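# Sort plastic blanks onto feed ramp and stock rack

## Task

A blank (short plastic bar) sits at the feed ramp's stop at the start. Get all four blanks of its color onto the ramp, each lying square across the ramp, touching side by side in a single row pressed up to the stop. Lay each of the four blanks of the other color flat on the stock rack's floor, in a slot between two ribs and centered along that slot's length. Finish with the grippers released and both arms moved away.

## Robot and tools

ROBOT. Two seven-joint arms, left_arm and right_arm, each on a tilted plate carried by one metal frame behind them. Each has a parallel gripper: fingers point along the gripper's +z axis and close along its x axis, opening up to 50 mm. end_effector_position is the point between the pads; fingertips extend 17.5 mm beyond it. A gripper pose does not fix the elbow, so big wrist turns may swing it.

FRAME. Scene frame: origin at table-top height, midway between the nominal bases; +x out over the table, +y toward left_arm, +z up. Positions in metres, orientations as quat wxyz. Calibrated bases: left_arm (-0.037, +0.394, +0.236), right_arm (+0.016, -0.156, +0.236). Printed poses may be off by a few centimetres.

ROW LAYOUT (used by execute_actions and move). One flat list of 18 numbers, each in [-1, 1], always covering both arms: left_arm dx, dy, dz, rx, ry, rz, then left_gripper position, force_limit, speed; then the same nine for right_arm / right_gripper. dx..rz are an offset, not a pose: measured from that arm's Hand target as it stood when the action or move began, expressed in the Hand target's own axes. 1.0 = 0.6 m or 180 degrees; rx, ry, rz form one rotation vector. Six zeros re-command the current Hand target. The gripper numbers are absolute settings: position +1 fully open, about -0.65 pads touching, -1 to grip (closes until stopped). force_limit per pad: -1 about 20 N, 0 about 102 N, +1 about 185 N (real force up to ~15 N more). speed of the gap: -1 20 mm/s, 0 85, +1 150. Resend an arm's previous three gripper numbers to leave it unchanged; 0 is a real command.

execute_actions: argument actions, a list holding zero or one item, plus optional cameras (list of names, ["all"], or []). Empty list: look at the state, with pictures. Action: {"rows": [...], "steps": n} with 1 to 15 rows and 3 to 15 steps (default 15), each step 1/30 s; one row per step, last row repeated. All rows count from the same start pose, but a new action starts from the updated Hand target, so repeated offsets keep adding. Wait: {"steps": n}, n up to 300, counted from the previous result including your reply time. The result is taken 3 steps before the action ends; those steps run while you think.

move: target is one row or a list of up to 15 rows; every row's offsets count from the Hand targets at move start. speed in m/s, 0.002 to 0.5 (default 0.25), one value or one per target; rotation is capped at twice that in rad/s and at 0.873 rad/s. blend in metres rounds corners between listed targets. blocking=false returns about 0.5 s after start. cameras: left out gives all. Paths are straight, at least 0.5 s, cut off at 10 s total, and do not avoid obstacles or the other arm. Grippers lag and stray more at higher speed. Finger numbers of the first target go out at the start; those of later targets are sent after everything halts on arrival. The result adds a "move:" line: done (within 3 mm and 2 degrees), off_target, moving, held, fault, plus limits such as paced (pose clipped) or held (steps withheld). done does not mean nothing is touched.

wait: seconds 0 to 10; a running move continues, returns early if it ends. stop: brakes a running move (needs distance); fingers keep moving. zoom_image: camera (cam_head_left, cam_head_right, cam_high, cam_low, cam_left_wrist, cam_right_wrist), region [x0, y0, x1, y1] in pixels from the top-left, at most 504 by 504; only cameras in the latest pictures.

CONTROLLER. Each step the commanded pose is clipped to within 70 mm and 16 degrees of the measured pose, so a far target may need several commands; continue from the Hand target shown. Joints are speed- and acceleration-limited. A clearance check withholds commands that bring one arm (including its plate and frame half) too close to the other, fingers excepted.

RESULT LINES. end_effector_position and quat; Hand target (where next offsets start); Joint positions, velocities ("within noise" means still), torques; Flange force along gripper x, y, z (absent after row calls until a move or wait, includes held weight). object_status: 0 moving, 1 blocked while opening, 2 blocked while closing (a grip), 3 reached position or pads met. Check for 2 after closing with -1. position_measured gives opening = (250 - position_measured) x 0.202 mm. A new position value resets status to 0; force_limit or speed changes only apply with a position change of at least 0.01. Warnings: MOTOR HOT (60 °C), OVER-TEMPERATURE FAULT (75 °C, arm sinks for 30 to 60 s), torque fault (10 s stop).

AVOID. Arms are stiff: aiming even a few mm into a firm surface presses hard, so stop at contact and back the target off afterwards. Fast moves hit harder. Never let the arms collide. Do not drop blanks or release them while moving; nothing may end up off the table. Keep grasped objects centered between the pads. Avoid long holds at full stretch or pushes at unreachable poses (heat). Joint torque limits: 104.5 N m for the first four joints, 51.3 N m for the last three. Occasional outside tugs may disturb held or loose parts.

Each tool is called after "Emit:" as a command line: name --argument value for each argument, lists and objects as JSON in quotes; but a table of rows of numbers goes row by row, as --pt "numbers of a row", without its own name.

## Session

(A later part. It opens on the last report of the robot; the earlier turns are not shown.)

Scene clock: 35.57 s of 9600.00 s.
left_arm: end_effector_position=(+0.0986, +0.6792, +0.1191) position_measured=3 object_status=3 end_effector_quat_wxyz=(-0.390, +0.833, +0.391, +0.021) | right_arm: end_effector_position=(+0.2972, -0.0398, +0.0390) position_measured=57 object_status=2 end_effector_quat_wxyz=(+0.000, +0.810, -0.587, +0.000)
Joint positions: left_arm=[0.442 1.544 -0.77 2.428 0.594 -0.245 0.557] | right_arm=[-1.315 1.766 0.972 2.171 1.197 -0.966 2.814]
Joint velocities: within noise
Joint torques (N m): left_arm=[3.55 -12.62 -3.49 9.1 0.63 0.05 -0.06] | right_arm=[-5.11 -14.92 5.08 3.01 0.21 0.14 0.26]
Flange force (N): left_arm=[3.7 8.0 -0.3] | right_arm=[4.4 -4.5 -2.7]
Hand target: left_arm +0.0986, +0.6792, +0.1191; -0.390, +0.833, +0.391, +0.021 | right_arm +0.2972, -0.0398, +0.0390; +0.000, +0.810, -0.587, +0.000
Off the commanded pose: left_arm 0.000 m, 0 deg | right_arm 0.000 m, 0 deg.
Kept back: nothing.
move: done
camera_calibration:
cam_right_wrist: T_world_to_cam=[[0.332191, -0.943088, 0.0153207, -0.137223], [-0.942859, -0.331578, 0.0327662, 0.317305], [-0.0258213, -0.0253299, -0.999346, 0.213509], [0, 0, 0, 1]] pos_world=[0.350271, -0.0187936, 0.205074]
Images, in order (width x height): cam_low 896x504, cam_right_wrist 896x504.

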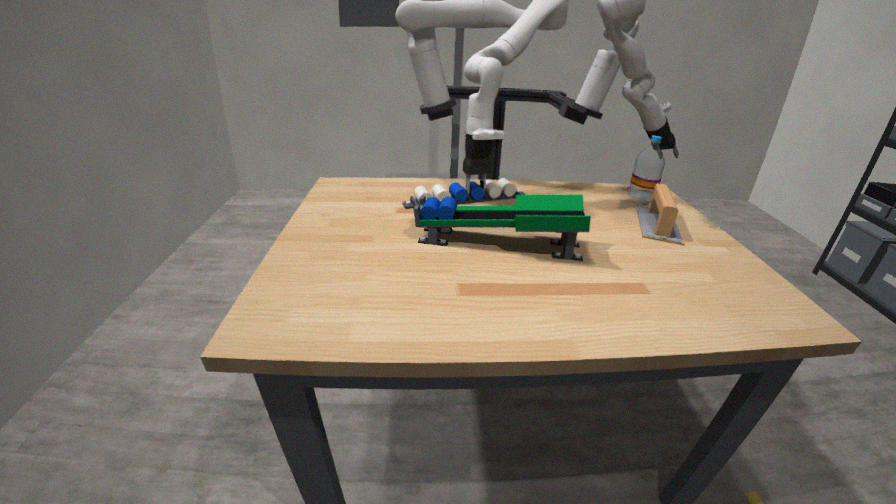

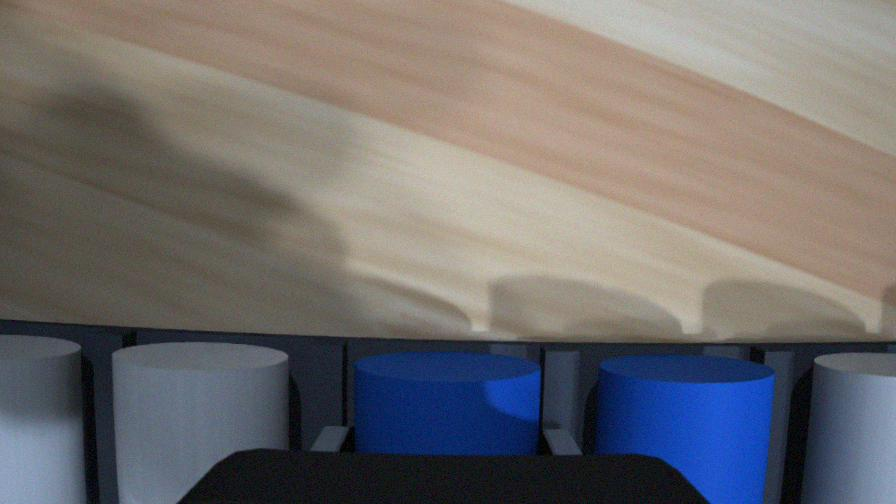

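Emit:
move --pt "0 0 0 0 0 0 1 -0.5 0 0 0 -0.16 0 0 0 -1 -0.6 -0.8" --pt "0 0 0 0 0 0 1 -0.5 0 0.2102 -0.3892 -0.235 0 0 0.1616 -1 -0.6 -0.8" --cameras '["cam_right_wrist","cam_low","cam_high"]' --speed 0.2 --blend '[0.03,0]'

Emit:
zoom_image --camera "cam_right_wrist" --region '[250, 200, 750, 460]'

Emit:
zoom_image --camera "cam_low" --region '[400, 120, 540, 240]'

Scene clock: 40.00 s of 9600.00 s.
left_arm: end_effector_position=(+0.0986, +0.6792, +0.1191) position_measured=3 object_status=3 end_effector_quat_wxyz=(-0.390, +0.833, +0.391, +0.021) | right_arm: end_effector_position=(+0.5583, -0.0871, +0.1799) position_measured=57 object_status=2 end_effector_quat_wxyz=(+0.000, -0.636, +0.771, +0.000)
Joint positions: left_arm=[0.442 1.544 -0.77 2.428 0.594 -0.245 0.557] | right_arm=[-0.872 1.523 1.384 1.483 1.869 -1.213 1.903]
Joint velocities: left_arm=[within noise] | right_arm=[0.001 0.001 0.001 -0.006 0.002 -0.003 -0.005]
Joint torques (N m): left_arm=[3.54 -12.59 -3.47 9.13 0.7 0.06 -0.06] | right_arm=[-8.4 -20.35 7.54 -2.58 0.33 0.25 0.12]
Flange force (N): left_arm=[3.9 7.9 -0.3] | right_arm=[1.7 -5.0 -1.4]
Hand target: left_arm +0.0986, +0.6792, +0.1191; -0.390, +0.833, +0.391, +0.021 | right_arm +0.5584, -0.0871, +0.1799; +0.000, -0.636, +0.771, +0.000
Off the commanded pose: left_arm 0.000 m, 0 deg | right_arm 0.000 m, 0 deg.
Kept back: nothing.
move: done; blend cut to 0 m at target 1
camera_calibration:
cam_right_wrist: T_world_to_cam=[[-0.168099, -0.985651, 0.0153262, 0.0048651], [-0.985143, 0.168526, 0.0330587, 0.610347], [-0.0351672, -0.00954135, -0.999336, 0.366472], [0, 0, 0, 1]] pos_world=[0.614984, -0.0945673, 0.345977]
Images, in order (width x height): cam_high 896x504, cam_low 896x504, cam_right_wrist 896x504.

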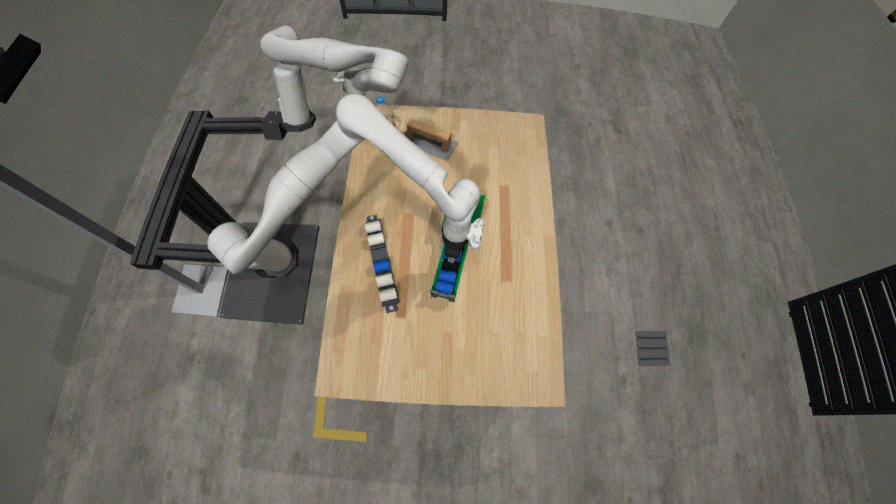

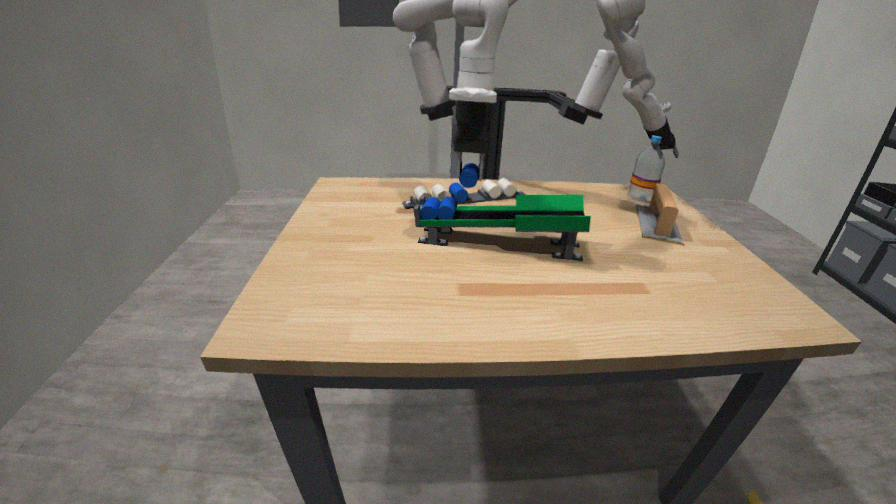

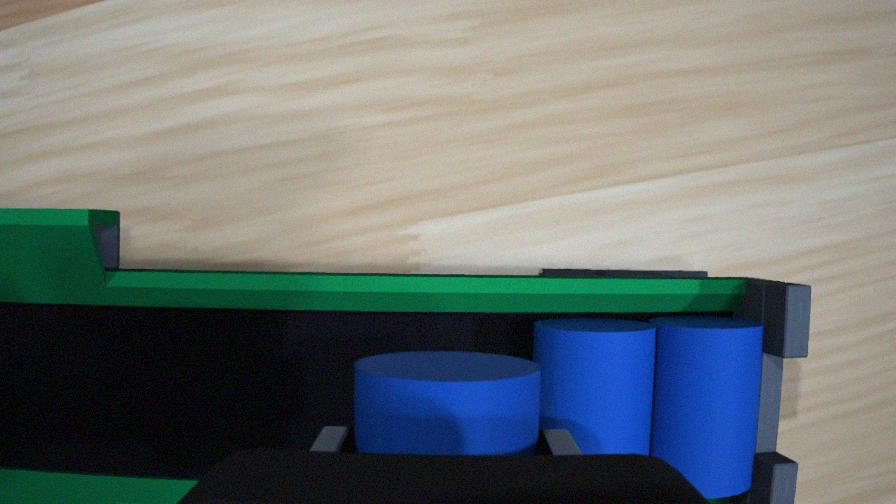

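Scaled by 1.008 from the camera's 896x504 image, which has a finer 1280x720 frame.

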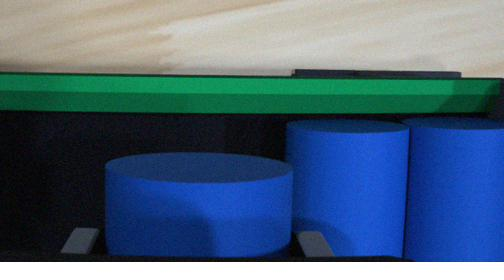

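Scaled by 3.600 from the camera's 896x504 image, which has a finer 1280x720 frame.

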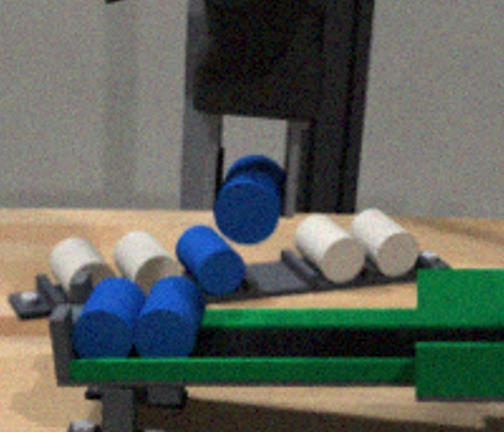

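Emit:
move --target '[0,0,0,0,0,0,1,-0.5,0,-0.0042,0.0017,0.128,0,0,0.0022,-1,-0.6,-0.8]' --cameras '["cam_right_wrist","cam_low"]' --speed 0.12

Emit:
zoom_image --camera "cam_right_wrist" --region '[250, 200, 750, 460]'

Emit:
zoom_image --camera "cam_low" --region '[400, 140, 520, 240]'

Scene clock: 41.60 s of 9600.00 s.
left_arm: end_effector_position=(+0.0986, +0.6792, +0.1191) position_measured=3 object_status=3 end_effector_quat_wxyz=(-0.390, +0.833, +0.391, +0.021) | right_arm: end_effector_position=(+0.5578, -0.0844, +0.1031) position_measured=57 object_status=2 end_effector_quat_wxyz=(+0.000, -0.634, +0.774, +0.000)
Joint positions: left_arm=[0.442 1.544 -0.77 2.428 0.594 -0.245 0.557] | right_arm=[-0.83 1.635 1.306 1.46 1.769 -1.118 1.917]
Joint velocities: within noise
Joint torques (N m): left_arm=[3.59 -12.66 -3.41 9.09 0.65 0.05 -0.06] | right_arm=[-8.46 -21.03 7.4 -1.61 0.26 0.2 0.24]
Flange force (N): left_arm=[3.9 7.9 -0.2] | right_arm=[1.3 -5.5 -1.0]
Hand target: left_arm +0.0986, +0.6792, +0.1191; -0.390, +0.833, +0.391, +0.021 | right_arm +0.5578, -0.0844, +0.1031; +0.000, -0.634, +0.774, +0.000
Off the commanded pose: left_arm 0.000 m, 0 deg | right_arm 0.000 m, 0 deg.
Kept back: nothing.
move: done
camera_calibration:
cam_right_wrist: T_world_to_cam=[[-0.174757, -0.984491, 0.0153864, 0.0124566], [-0.983978, 0.175184, 0.0331443, 0.611846], [-0.0353257, -0.00934767, -0.999332, 0.289902], [0, 0, 0, 1]] pos_world=[0.614461, -0.0922122, 0.269238]
Images, in order (width x height): cam_low 896x504, cam_right_wrist 896x504.

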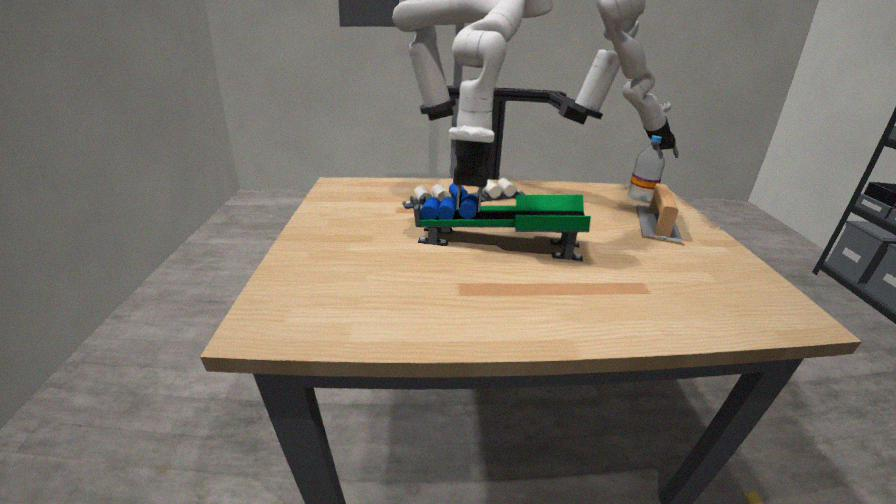

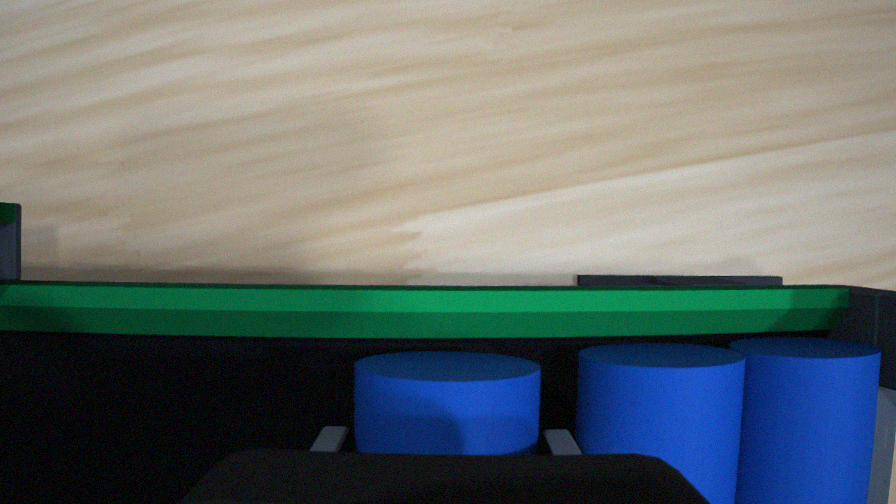

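Scaled by 1.008 from the camera's 896x504 image, which has a finer 1280x720 frame.

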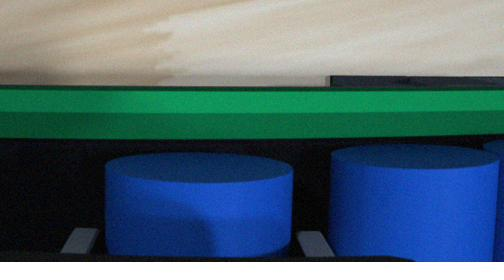

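Scaled by 4.200 from the camera's 896x504 image, which has a finer 1280x720 frame.

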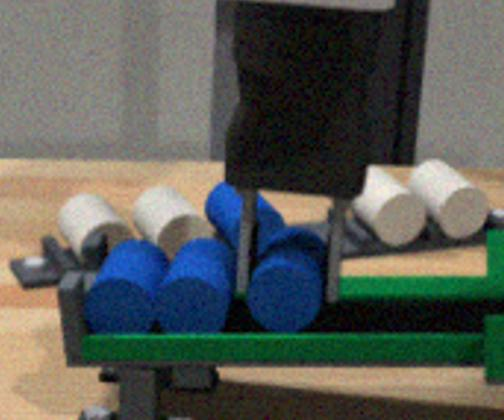

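Emit:
move --target '[0,0,0,0,0,0,1,-0.5,0,0,0,0.007,0,0,0,-1,-0.6,-0.8]' --cameras '[]' --speed 0.03

Emit:
move --target '[0,0,0,0,0,0,1,-0.5,0,0,0,0.0025,0,0,0,-1,-0.6,-0.8]' --cameras '["cam_low"]' --speed 0.02

Emit:
zoom_image --camera "cam_low" --region '[400, 140, 520, 240]'

Scene clock: 42.53 s of 9600.00 s.
left_arm: end_effector_position=(+0.0986, +0.6792, +0.1191) position_measured=3 object_status=3 end_effector_quat_wxyz=(-0.390, +0.833, +0.391, +0.021) | right_arm: end_effector_position=(+0.5578, -0.0844, +0.0989) position_measured=57 object_status=2 end_effector_quat_wxyz=(+0.000, -0.634, +0.774, +0.000)
Joint positions: left_arm=[0.442 1.544 -0.77 2.428 0.594 -0.245 0.557] | right_arm=[-0.828 1.641 1.302 1.457 1.764 -1.113 1.918]
Joint velocities: within noise
Joint torques (N m): left_arm=[3.56 -12.63 -3.46 9.11 0.67 0.04 -0.08] | right_arm=[-8.36 -21.15 7.44 -1.41 0.26 0.17 0.25]
Flange force (N): left_arm=[3.8 8.0 -0.3] | right_arm=[0.8 -5.9 -0.8]
Hand target: left_arm +0.0986, +0.6792, +0.1191; -0.390, +0.833, +0.391, +0.021 | right_arm +0.5578, -0.0844, +0.0989; +0.000, -0.634, +0.774, +0.000
Off the commanded pose: left_arm 0.000 m, 0 deg | right_arm 0.000 m, 0 deg.
Kept back: nothing.
move: done
No camera images: "cameras" was empty.

Scene clock: 43.23 s of 9600.00 s.
left_arm: end_effector_position=(+0.0986, +0.6792, +0.1191) position_measured=3 object_status=3 end_effector_quat_wxyz=(-0.390, +0.833, +0.391, +0.021) | right_arm: end_effector_position=(+0.5578, -0.0844, +0.0974) position_measured=57 object_status=2 end_effector_quat_wxyz=(+0.000, -0.634, +0.774, +0.000)
Joint positions: left_arm=[0.442 1.544 -0.77 2.428 0.594 -0.245 0.557] | right_arm=[-0.827 1.643 1.301 1.456 1.762 -1.111 1.918]
Joint velocities: within noise
Joint torques (N m): left_arm=[3.54 -12.62 -3.48 9.12 0.65 0.07 -0.12] | right_arm=[-8.35 -21.11 7.45 -1.47 0.25 0.15 0.27]
Flange force (N): left_arm=[3.6 7.9 -0.2] | right_arm=[0.9 -5.6 -0.9]
Hand target: left_arm +0.0986, +0.6792, +0.1191; -0.390, +0.833, +0.391, +0.021 | right_arm +0.5578, -0.0844, +0.0974; +0.000, -0.634, +0.774, +0.000
Off the commanded pose: left_arm 0.000 m, 0 deg | right_arm 0.000 m, 0 deg.
Kept back: nothing.
move: done
Images, in order (width x height): cam_low 896x504.

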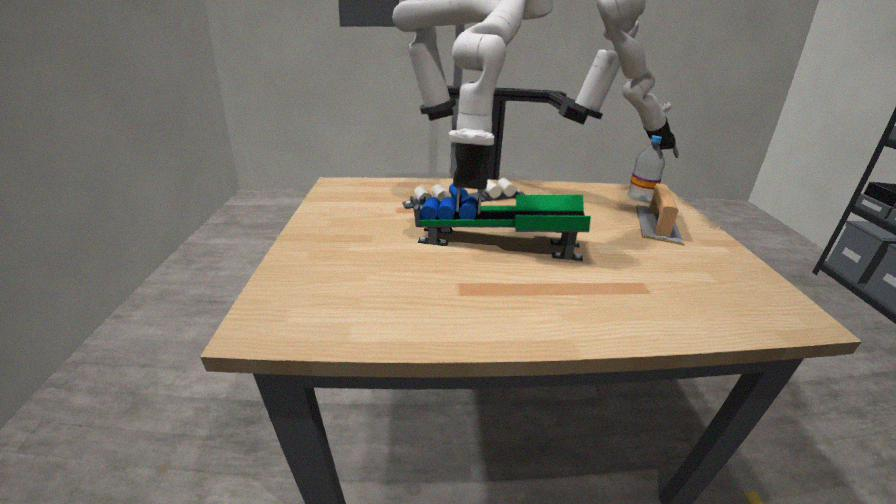

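Scaled by 4.200 from the camera's 896x504 image, which has a finer 1280x720 frame.

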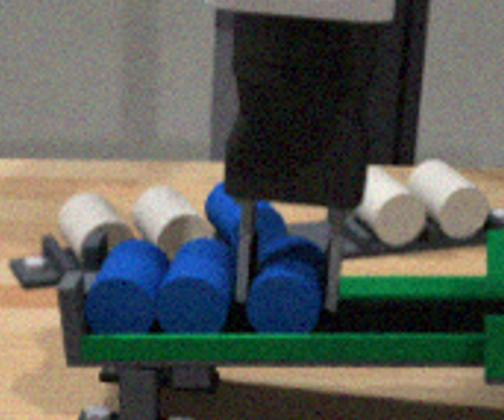

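Emit:
move --target '[0,0,0,0,0,0,1,-0.5,0,0,0,0.002,0,0,0,-1,-0.6,-0.8]' --cameras '[]' --speed 0.02

Emit:
move --target '[0,0,0,0,0,0,1,-0.5,0,0,0,0.0015,0,0,0,-1,-0.6,-0.8]' --cameras '[]' --speed 0.02

Scene clock: 44.17 s of 9600.00 s.
left_arm: end_effector_position=(+0.0986, +0.6792, +0.1191) position_measured=3 object_status=3 end_effector_quat_wxyz=(-0.390, +0.833, +0.391, +0.021) | right_arm: end_effector_position=(+0.5578, -0.0844, +0.0962) position_measured=57 object_status=2 end_effector_quat_wxyz=(+0.000, -0.634, +0.774, +0.000)
Joint positions: left_arm=[0.442 1.544 -0.77 2.428 0.594 -0.245 0.557] | right_arm=[-0.826 1.645 1.299 1.455 1.761 -1.109 1.919]
Joint velocities: within noise
Joint torques (N m): left_arm=[3.67 -12.64 -3.5 9.08 0.64 0.04 -0.04] | right_arm=[-5.77 -13.24 2.51 -3.64 -1.82 2.1 0.26]
Flange force (N): left_arm=[3.7 7.6 0.1] | right_arm=[5.0 1.8 -25.0]
Hand target: left_arm +0.0986, +0.6792, +0.1191; -0.390, +0.833, +0.391, +0.021 | right_arm +0.5578, -0.0844, +0.0962; +0.000, -0.634, +0.774, +0.000
Off the commanded pose: left_arm 0.000 m, 0 deg | right_arm 0.000 m, 0 deg.
Kept back: nothing.
move: done
No camera images: "cameras" was empty.

Scene clock: 44.87 s of 9600.00 s.
left_arm: end_effector_position=(+0.0986, +0.6792, +0.1191) position_measured=3 object_status=3 end_effector_quat_wxyz=(-0.390, +0.833, +0.391, +0.021) | right_arm: end_effector_position=(+0.5578, -0.0844, +0.0953) position_measured=57 object_status=2 end_effector_quat_wxyz=(+0.000, -0.634, +0.774, +0.000)
Joint positions: left_arm=[0.442 1.544 -0.77 2.428 0.594 -0.245 0.557] | right_arm=[-0.825 1.646 1.299 1.455 1.76 -1.108 1.919]
Joint velocities: within noise
Joint torques (N m): left_arm=[3.58 -12.64 -3.48 9.12 0.66 0.04 -0.08] | right_arm=[-2.83 -5.86 -1.57 -6.34 -4.17 4.81 0.23]
Flange force (N): left_arm=[3.7 8.0 -0.2] | right_arm=[9.0 11.5 -49.5]
Hand target: left_arm +0.0986, +0.6792, +0.1191; -0.390, +0.833, +0.391, +0.021 | right_arm +0.5578, -0.0844, +0.0953; +0.000, -0.634, +0.774, +0.000
Off the commanded pose: left_arm 0.000 m, 0 deg | right_arm 0.000 m, 0 deg.
Kept back: nothing.
move: done
No camera images: "cameras" was empty.

Emit:
move --pt "0 0 0 0 0 0 1 -0.5 0 0 0 -0.0022 0 0 0 -1 -0.6 -0.8" --pt "0 0 0 0 0 0 1 -0.5 0 0 0 -0.0022 0 0 0 0.78 -0.6 -1" --cameras '["cam_low","cam_right_wrist"]' --speed 0.03

Emit:
zoom_image --camera "cam_low" --region '[400, 140, 520, 240]'

Scene clock: 47.00 s of 9600.00 s.
left_arm: end_effector_position=(+0.0986, +0.6792, +0.1191) position_measured=3 object_status=3 end_effector_quat_wxyz=(-0.390, +0.833, +0.391, +0.021) | right_arm: end_effector_position=(+0.5578, -0.0844, +0.0966) position_measured=36 object_status=3 end_effector_quat_wxyz=(+0.000, -0.634, +0.774, +0.000)
Joint positions: left_arm=[0.442 1.544 -0.77 2.428 0.594 -0.245 0.557] | right_arm=[-0.826 1.644 1.3 1.456 1.761 -1.11 1.919]
Joint velocities: within noise
Joint torques (N m): left_arm=[3.6 -12.61 -3.5 9.1 0.68 0.07 -0.05] | right_arm=[-8.29 -20.86 7.29 -1.43 0.23 0.16 0.26]
Flange force (N): left_arm=[3.8 7.7 0.0] | right_arm=[1.0 -5.6 -1.4]
Hand target: left_arm +0.0986, +0.6792, +0.1191; -0.390, +0.833, +0.391, +0.021 | right_arm +0.5578, -0.0844, +0.0966; +0.000, -0.634, +0.774, +0.000
Off the commanded pose: left_arm 0.000 m, 0 deg | right_arm 0.000 m, 0 deg.
Kept back: nothing.
move: done
camera_calibration:
cam_right_wrist: T_world_to_cam=[[-0.17493, -0.984461, 0.0153974, 0.0126469], [-0.983946, 0.175357, 0.0331795, 0.612048], [-0.0353639, -0.00934612, -0.999331, 0.283364], [0, 0, 0, 1]] pos_world=[0.614455, -0.0922282, 0.262672]
Images, in order (width x height): cam_low 896x504, cam_right_wrist 896x504.

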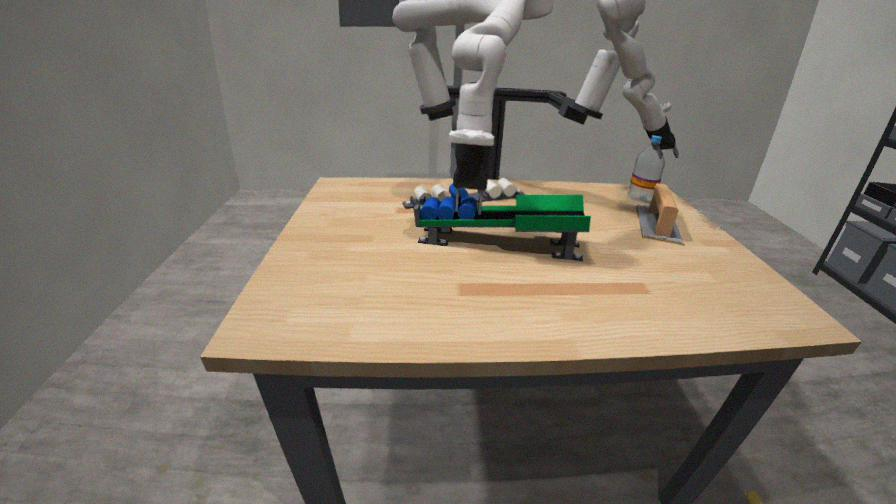

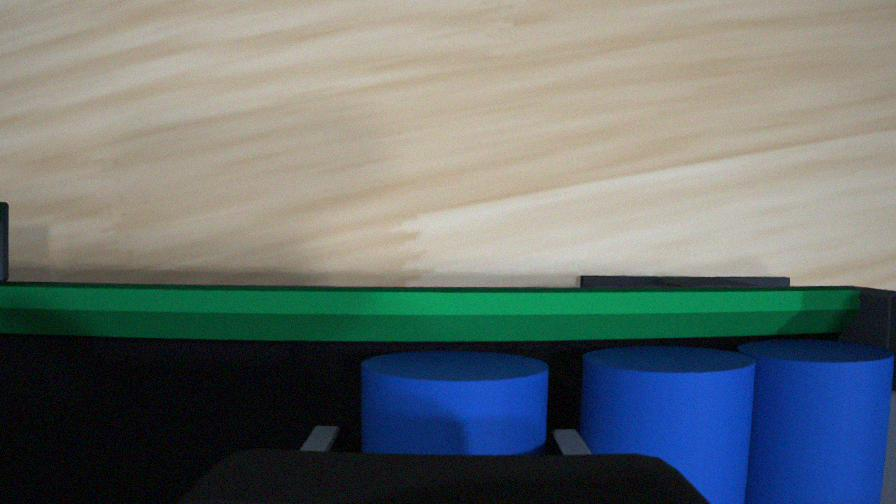

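Scaled by 4.200 from the camera's 896x504 image, which has a finer 1280x720 frame.

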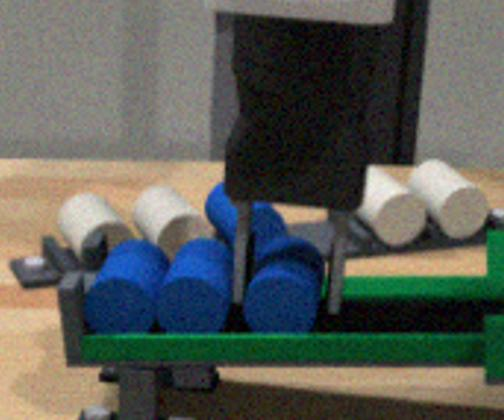

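Emit:
move --pt "0 0 0 0 0 0 1 -0.5 0 0 0 -0.05 0 0 0 0.78 -0.6 -1" --pt "0 0 0 0 0 0 1 -0.5 0 0 0 -0.15 0 0 0 0.78 -0.6 -1" --cameras '["cam_low","cam_right_wrist"]' --speed '[0.08,0.2]' --blend 0.01

Emit:
zoom_image --camera "cam_low" --region '[400, 140, 520, 240]'

Scene clock: 48.80 s of 9600.00 s.
left_arm: end_effector_position=(+0.0986, +0.6792, +0.1191) position_measured=3 object_status=3 end_effector_quat_wxyz=(-0.390, +0.833, +0.391, +0.021) | right_arm: end_effector_position=(+0.5578, -0.0845, +0.1865) position_measured=36 object_status=3 end_effector_quat_wxyz=(+0.000, -0.634, +0.774, +0.000)
Joint positions: left_arm=[0.442 1.544 -0.77 2.428 0.594 -0.245 0.557] | right_arm=[-0.88 1.515 1.391 1.481 1.878 -1.223 1.887]
Joint velocities: within noise
Joint torques (N m): left_arm=[3.58 -12.61 -3.42 9.1 0.68 0.04 -0.08] | right_arm=[-8.22 -20.13 7.33 -2.54 0.14 0.18 0.27]
Flange force (N): left_arm=[4.0 7.9 -0.3] | right_arm=[1.0 -5.4 -2.2]
Hand target: left_arm +0.0986, +0.6792, +0.1191; -0.390, +0.833, +0.391, +0.021 | right_arm +0.5578, -0.0845, +0.1866; +0.000, -0.634, +0.774, +0.000
Off the commanded pose: left_arm 0.000 m, 0 deg | right_arm 0.000 m, 0 deg.
Kept back: nothing.
move: done; blend cut to 0 m at target 1
camera_calibration:
cam_right_wrist: T_world_to_cam=[[-0.174973, -0.984453, 0.0153981, 0.0112167], [-0.983939, 0.1754, 0.0331519, 0.609102], [-0.0353373, -0.00935013, -0.999332, 0.373232], [0, 0, 0, 1]] pos_world=[0.614471, -0.0923046, 0.352617]
Images, in order (width x height): cam_low 896x504, cam_right_wrist 896x504.

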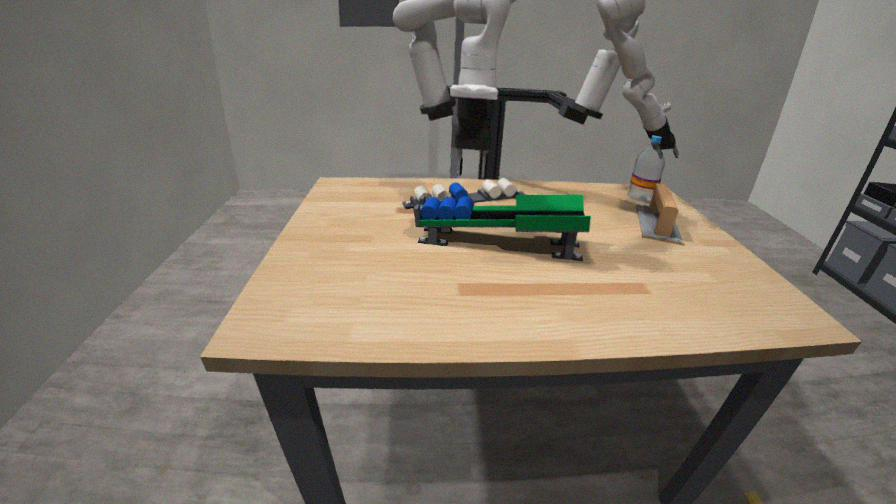

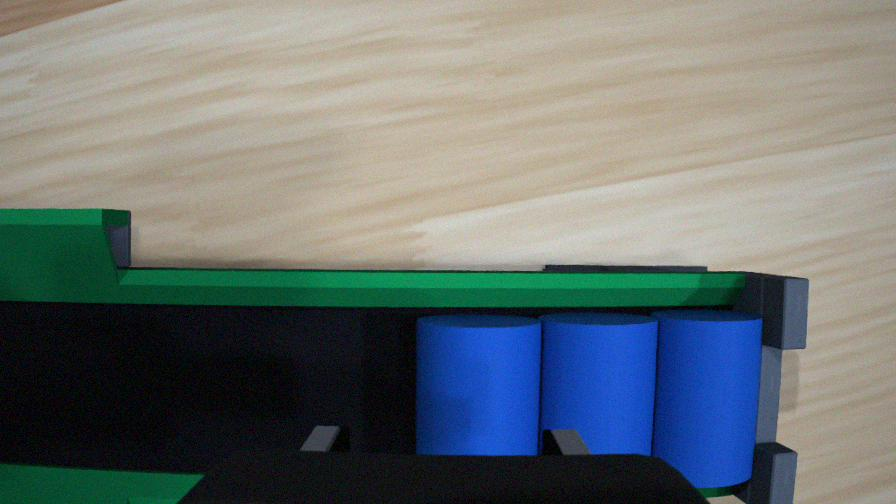

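Scaled by 4.200 from the camera's 896x504 image, which has a finer 1280x720 frame.

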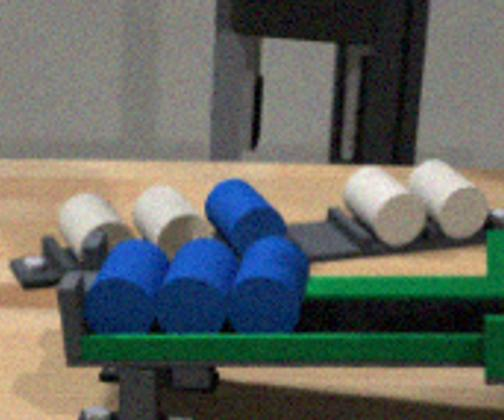

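Emit:
move --pt "0 0 0 0 0 0 1 -0.5 0 0.0884 0.3974 0 0 0 -0.1639 0.8 -0.6 -1" --pt "0 0 0 0 0 0 1 -0.5 0 0.0884 0.3974 0.14 0 0 -0.1639 0.8 -0.6 -1" --cameras '["cam_low","cam_right_wrist"]' --speed '[0.3,0.2]'

Scene clock: 51.40 s of 9600.00 s.
left_arm: end_effector_position=(+0.0986, +0.6792, +0.1191) position_measured=3 object_status=3 end_effector_quat_wxyz=(-0.390, +0.833, +0.391, +0.021) | right_arm: end_effector_position=(+0.3136, -0.0895, +0.1027) position_measured=32 object_status=3 end_effector_quat_wxyz=(+0.000, +0.810, -0.587, +0.000)
Joint positions: left_arm=[0.442 1.544 -0.77 2.428 0.594 -0.245 0.557] | right_arm=[-1.199 1.599 1.094 2.273 1.341 -0.965 2.96]
Joint velocities: within noise
Joint torques (N m): left_arm=[3.65 -12.67 -3.49 9.12 0.7 0.06 -0.06] | right_arm=[-5.57 -14.25 4.98 1.88 0.39 0.13 0.26]
Flange force (N): left_arm=[3.8 7.7 0.2] | right_arm=[5.5 -2.5 -1.7]
Hand target: left_arm +0.0986, +0.6792, +0.1191; -0.390, +0.833, +0.391, +0.021 | right_arm +0.3136, -0.0895, +0.1026; +0.000, +0.810, -0.587, +0.000
Off the commanded pose: left_arm 0.000 m, 0 deg | right_arm 0.000 m, 0 deg.
Kept back: nothing.
move: done
camera_calibration:
cam_right_wrist: T_world_to_cam=[[0.332506, -0.942976, 0.0153394, -0.190557], [-0.942747, -0.331891, 0.0328124, 0.314188], [-0.0258503, -0.0253715, -0.999344, 0.276371], [0, 0, 0, 1]] pos_world=[0.366705, -0.0684025, 0.268803]
Images, in order (width x height): cam_low 896x504, cam_right_wrist 896x504.

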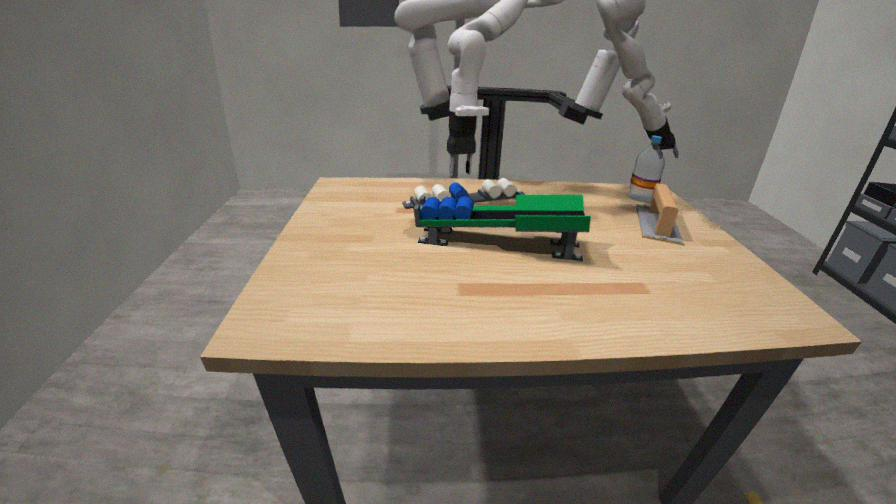

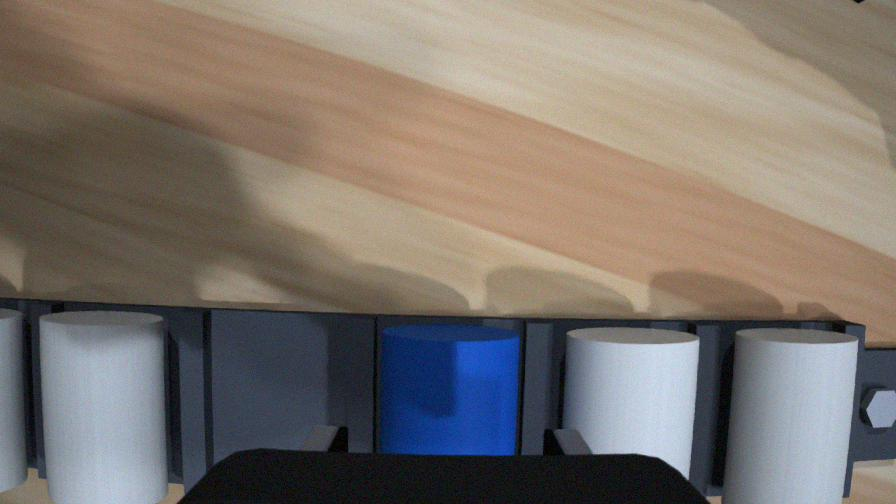

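Emit:
move --pt "0 0 0 0 0 0 1 -0.5 0 0.0037 0.0013 0.106 0 0 0 0.8 -0.6 -1" --pt "0 0 0 0 0 0 1 -0.5 0 0.0037 0.0013 0.106 0 0 0 -1 -0.6 -0.8" --pt "0 0 0 0 0 0 1 -0.5 0 0.0037 0.0013 -0.127 0 0 0 -1 -0.6 -0.8" --cameras '["cam_low","cam_right_wrist"]' --speed '[0.1,0.1,0.15]'

Scene clock: 55.17 s of 9600.00 s.
left_arm: end_effector_position=(+0.0986, +0.6792, +0.1191) position_measured=3 object_status=3 end_effector_quat_wxyz=(-0.390, +0.833, +0.391, +0.021) | right_arm: end_effector_position=(+0.3136, -0.0919, +0.1788) position_measured=57 object_status=2 end_effector_quat_wxyz=(+0.000, +0.810, -0.587, +0.000)
Joint positions: left_arm=[0.442 1.544 -0.77 2.428 0.594 -0.245 0.557] | right_arm=[-1.265 1.424 1.245 2.306 1.606 -0.977 2.843]
Joint velocities: left_arm=[within noise] | right_arm=[-0.002 -0.002 0.003 -0.001 0.006 0 -0.005]
Joint torques (N m): left_arm=[3.61 -12.66 -3.53 9.13 0.65 0.08 -0.07] | right_arm=[-5.4 -13.17 4.81 -0.17 0.27 0.16 0.22]
Flange force (N): left_arm=[3.5 7.8 0.1] | right_arm=[5.6 -2.3 -2.4]
Hand target: left_arm +0.0986, +0.6792, +0.1191; -0.390, +0.833, +0.391, +0.021 | right_arm +0.3136, -0.0919, +0.1788; +0.000, +0.810, -0.587, +0.000
Off the commanded pose: left_arm 0.000 m, 0 deg | right_arm 0.000 m, 0 deg.
Kept back: nothing.
move: done
camera_calibration:
cam_right_wrist: T_world_to_cam=[[0.332501, -0.942979, 0.0153111, -0.193991], [-0.942751, -0.331889, 0.0327217, 0.31087], [-0.0257743, -0.0253145, -0.999347, 0.352319], [0, 0, 0, 1]] pos_world=[0.366655, -0.0708359, 0.344887]
Images, in order (width x height): cam_low 896x504, cam_right_wrist 896x504.

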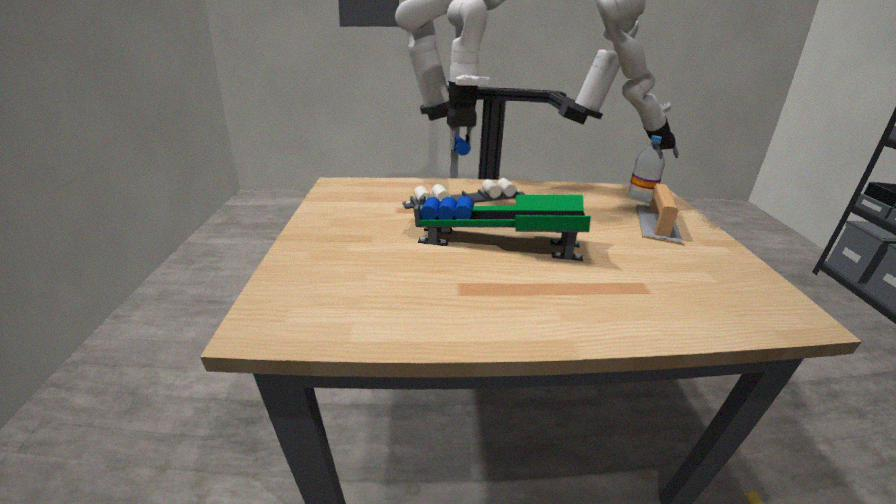

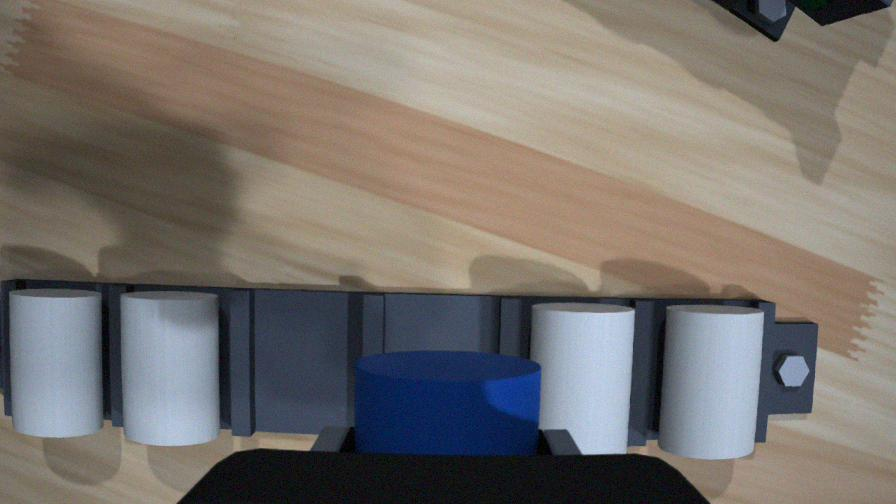

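Emit:
move --pt "0 0 0 0 0 0 1 -0.5 0 0.0582 -0.4222 0 0 0 0.1639 -1 -0.6 -0.8" --pt "0 0 0 0 0 0 1 -0.5 0 0.0582 -0.4222 0.1197 0 0 0.1639 -1 -0.6 -0.8" --cameras '["cam_low","cam_right_wrist"]' --speed '[0.25,0.12]'

Emit:
zoom_image --camera "cam_low" --region '[400, 140, 520, 240]'

Scene clock: 58.03 s of 9600.00 s.
left_arm: end_effector_position=(+0.0986, +0.6792, +0.1191) position_measured=3 object_status=3 end_effector_quat_wxyz=(-0.390, +0.833, +0.391, +0.021) | right_arm: end_effector_position=(+0.5652, -0.0461, +0.1071) position_measured=57 object_status=2 end_effector_quat_wxyz=(+0.000, -0.634, +0.774, +0.000)
Joint positions: left_arm=[0.442 1.544 -0.77 2.428 0.594 -0.245 0.557] | right_arm=[-0.862 1.641 1.296 1.381 1.807 -1.131 1.799]
Joint velocities: within noise
Joint torques (N m): left_arm=[3.65 -12.6 -3.46 9.09 0.67 0.05 -0.11] | right_arm=[-7.94 -22.23 7.3 -1.78 0.26 -0.01 0.25]
Flange force (N): left_arm=[3.8 7.6 0.1] | right_arm=[-0.2 -5.0 -0.4]
Hand target: left_arm +0.0986, +0.6792, +0.1191; -0.390, +0.833, +0.391, +0.021 | right_arm +0.5651, -0.0461, +0.1070; +0.000, -0.634, +0.774, +0.000
Off the commanded pose: left_arm 0.000 m, 0 deg | right_arm 0.000 m, 0 deg.
Kept back: nothing.
move: done
camera_calibration:
cam_right_wrist: T_world_to_cam=[[-0.174909, -0.984465, 0.0153574, 0.0514827], [-0.983951, 0.175334, 0.0331487, 0.612217], [-0.0353264, -0.00931293, -0.999332, 0.294456], [0, 0, 0, 1]] pos_world=[0.621799, -0.0539176, 0.273175]
Images, in order (width x height): cam_low 896x504, cam_right_wrist 896x504.

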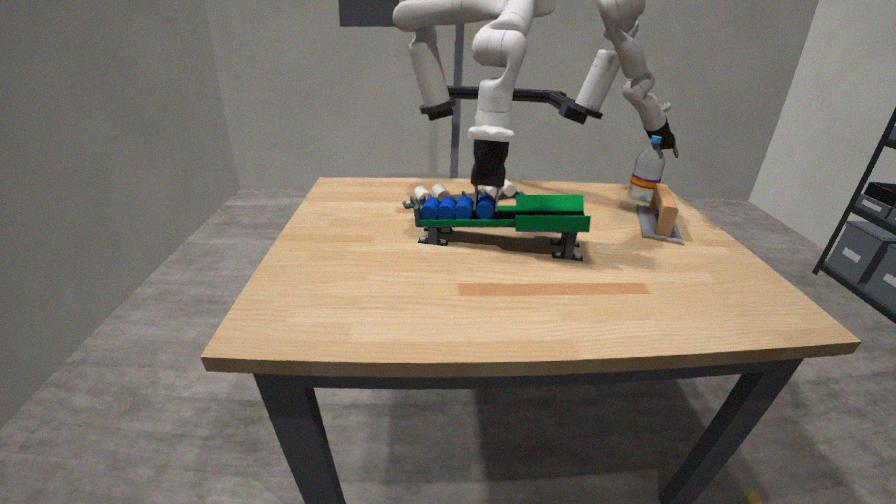

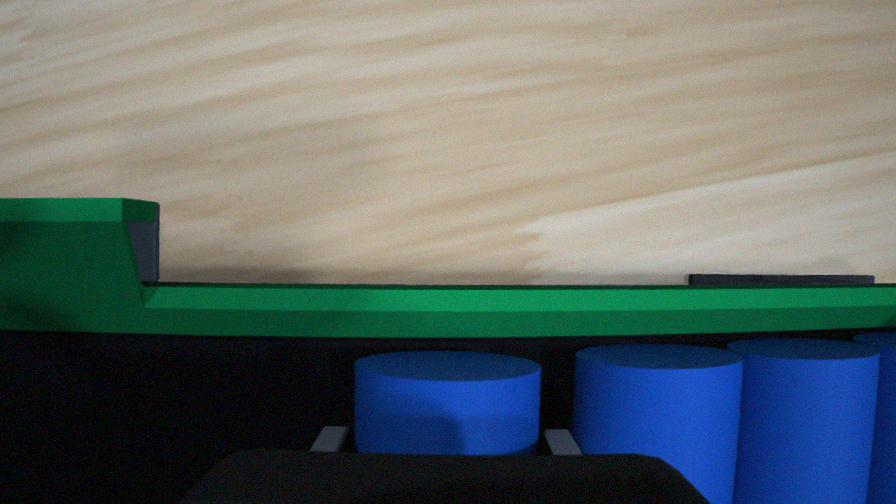

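Scaled by 4.200 from the camera's 896x504 image, which has a finer 1280x720 frame.

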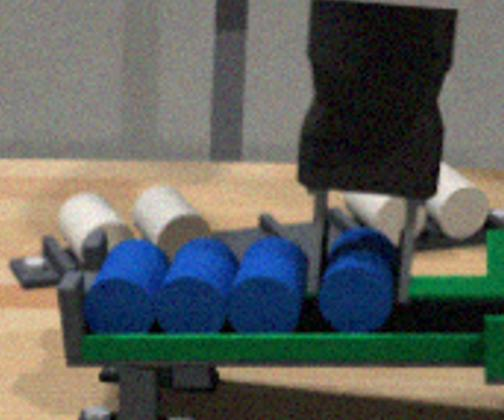

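Emit:
move --target '[0,0,0,0,0,0,1,-0.5,0,-0.0015,0,0.0087,0,0,0,-1,-0.6,-0.8]' --cameras '[]' --speed 0.03

Emit:
move --target '[0,0,0,0,0,0,1,-0.5,0,0,0,0.0018,0,0,0,-1,-0.6,-0.8]' --cameras '[]' --speed 0.02

Scene clock: 58.97 s of 9600.00 s.
left_arm: end_effector_position=(+0.0986, +0.6792, +0.1191) position_measured=3 object_status=3 end_effector_quat_wxyz=(-0.390, +0.833, +0.391, +0.021) | right_arm: end_effector_position=(+0.5654, -0.0452, +0.1019) position_measured=57 object_status=2 end_effector_quat_wxyz=(+0.000, -0.634, +0.774, +0.000)
Joint positions: left_arm=[0.442 1.544 -0.77 2.428 0.594 -0.245 0.557] | right_arm=[-0.86 1.649 1.291 1.376 1.802 -1.125 1.797]
Joint velocities: within noise
Joint torques (N m): left_arm=[3.52 -12.63 -3.52 9.09 0.66 0.03 -0.08] | right_arm=[-7.99 -20.21 6.22 -2.31 -0.27 0.59 0.24]
Flange force (N): left_arm=[3.6 8.0 -0.4] | right_arm=[1.6 -4.4 -5.9]
Hand target: left_arm +0.0986, +0.6792, +0.1191; -0.390, +0.833, +0.391, +0.021 | right_arm +0.5653, -0.0452, +0.1018; +0.000, -0.634, +0.774, +0.000
Off the commanded pose: left_arm 0.000 m, 0 deg | right_arm 0.000 m, 0 deg.
Kept back: nothing.
move: done
No camera images: "cameras" was empty.

Scene clock: 59.67 s of 9600.00 s.
left_arm: end_effector_position=(+0.0986, +0.6792, +0.1191) position_measured=3 object_status=3 end_effector_quat_wxyz=(-0.390, +0.833, +0.391, +0.021) | right_arm: end_effector_position=(+0.5654, -0.0452, +0.1008) position_measured=57 object_status=2 end_effector_quat_wxyz=(+0.000, -0.634, +0.774, +0.000)
Joint positions: left_arm=[0.442 1.544 -0.77 2.428 0.594 -0.245 0.557] | right_arm=[-0.859 1.651 1.29 1.376 1.801 -1.124 1.797]
Joint velocities: within noise
Joint torques (N m): left_arm=[3.59 -12.62 -3.52 9.06 0.66 0.06 -0.03] | right_arm=[-4.84 -11.08 1.08 -5.32 -3.05 3.73 0.23]
Flange force (N): left_arm=[3.7 7.7 -0.1] | right_arm=[7.8 6.5 -34.4]
Hand target: left_arm +0.0986, +0.6792, +0.1191; -0.390, +0.833, +0.391, +0.021 | right_arm +0.5653, -0.0452, +0.1007; +0.000, -0.634, +0.774, +0.000
Off the commanded pose: left_arm 0.000 m, 0 deg | right_arm 0.000 m, 0 deg.
Kept back: nothing.
move: done
No camera images: "cameras" was empty.

Emit:
move --pt "0 0 0 0 0 0 1 -0.5 0 0 0 -0.0015 0 0 0 -1 -0.6 -0.8" --pt "0 0 0 0 0 0 1 -0.5 0 0 0 -0.0015 0 0 0 0.78 -0.6 -1" --pt "0 0 0 0 0 0 1 -0.5 0 0 0 -0.05 0 0 0 0.78 -0.6 -1" --pt "0 0 0 0 0 0 1 -0.5 0 0 0 -0.15 0 0 0 0.78 -0.6 -1" --cameras '["cam_low","cam_right_wrist"]' --speed '[0.03,0.03,0.08,0.2]'

Emit:
zoom_image --camera "cam_low" --region '[400, 140, 540, 240]'

Scene clock: 62.93 s of 9600.00 s.
left_arm: end_effector_position=(+0.0986, +0.6792, +0.1191) position_measured=3 object_status=3 end_effector_quat_wxyz=(-0.390, +0.833, +0.391, +0.021) | right_arm: end_effector_position=(+0.5653, -0.0453, +0.1906) position_measured=36 object_status=3 end_effector_quat_wxyz=(+0.000, -0.634, +0.774, +0.000)
Joint positions: left_arm=[0.442 1.544 -0.77 2.428 0.594 -0.245 0.557] | right_arm=[-0.91 1.523 1.374 1.399 1.906 -1.239 1.769]
Joint velocities: within noise
Joint torques (N m): left_arm=[3.53 -12.67 -3.43 9.1 0.67 0.09 -0.13] | right_arm=[-8.18 -20.91 7.15 -2.73 0.18 0.05 0.25]
Flange force (N): left_arm=[3.6 7.9 -0.2] | right_arm=[0.4 -5.5 -2.1]
Hand target: left_arm +0.0986, +0.6792, +0.1191; -0.390, +0.833, +0.391, +0.021 | right_arm +0.5653, -0.0453, +0.1907; +0.000, -0.634, +0.774, +0.000
Off the commanded pose: left_arm 0.000 m, 0 deg | right_arm 0.000 m, 0 deg.
Kept back: nothing.
move: done
camera_calibration:
cam_right_wrist: T_world_to_cam=[[-0.174953, -0.984456, 0.0154204, 0.0510295], [-0.98394, 0.175382, 0.0332079, 0.609456], [-0.0353962, -0.00936295, -0.999329, 0.377994], [0, 0, 0, 1]] pos_world=[0.621976, -0.053112, 0.356715]
Images, in order (width x height): cam_low 896x504, cam_right_wrist 896x504.

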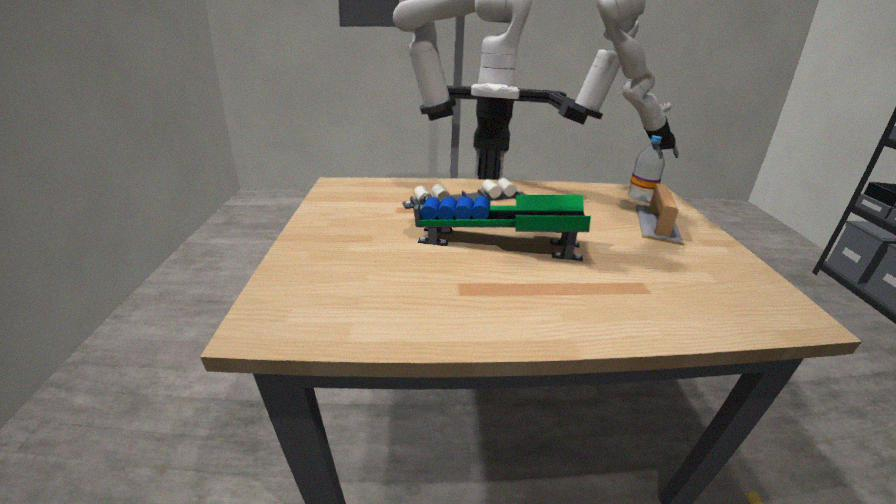

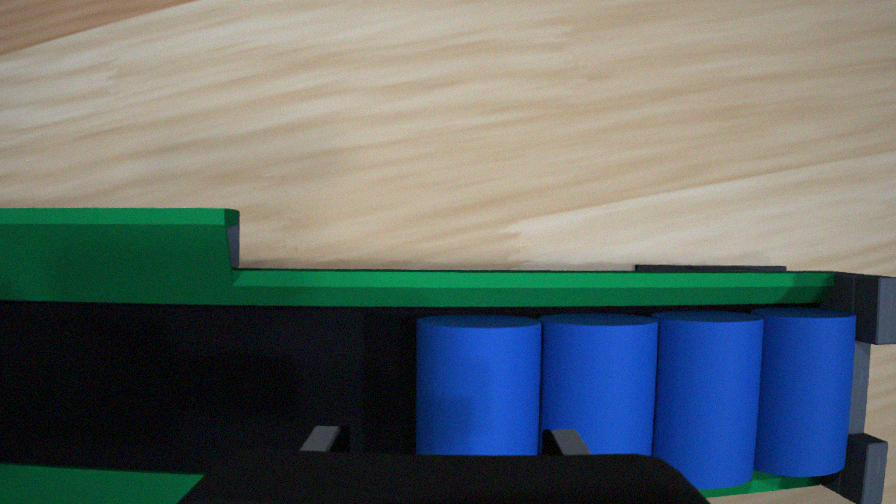

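Scaled by 3.600 from the camera's 896x504 image, which has a finer 1280x720 frame.

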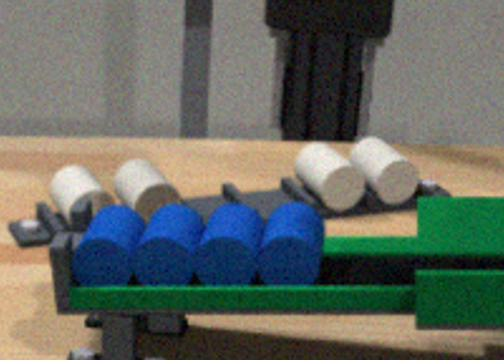

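Emit:
finished_scene --scene 1

The scene is finished: the task was done.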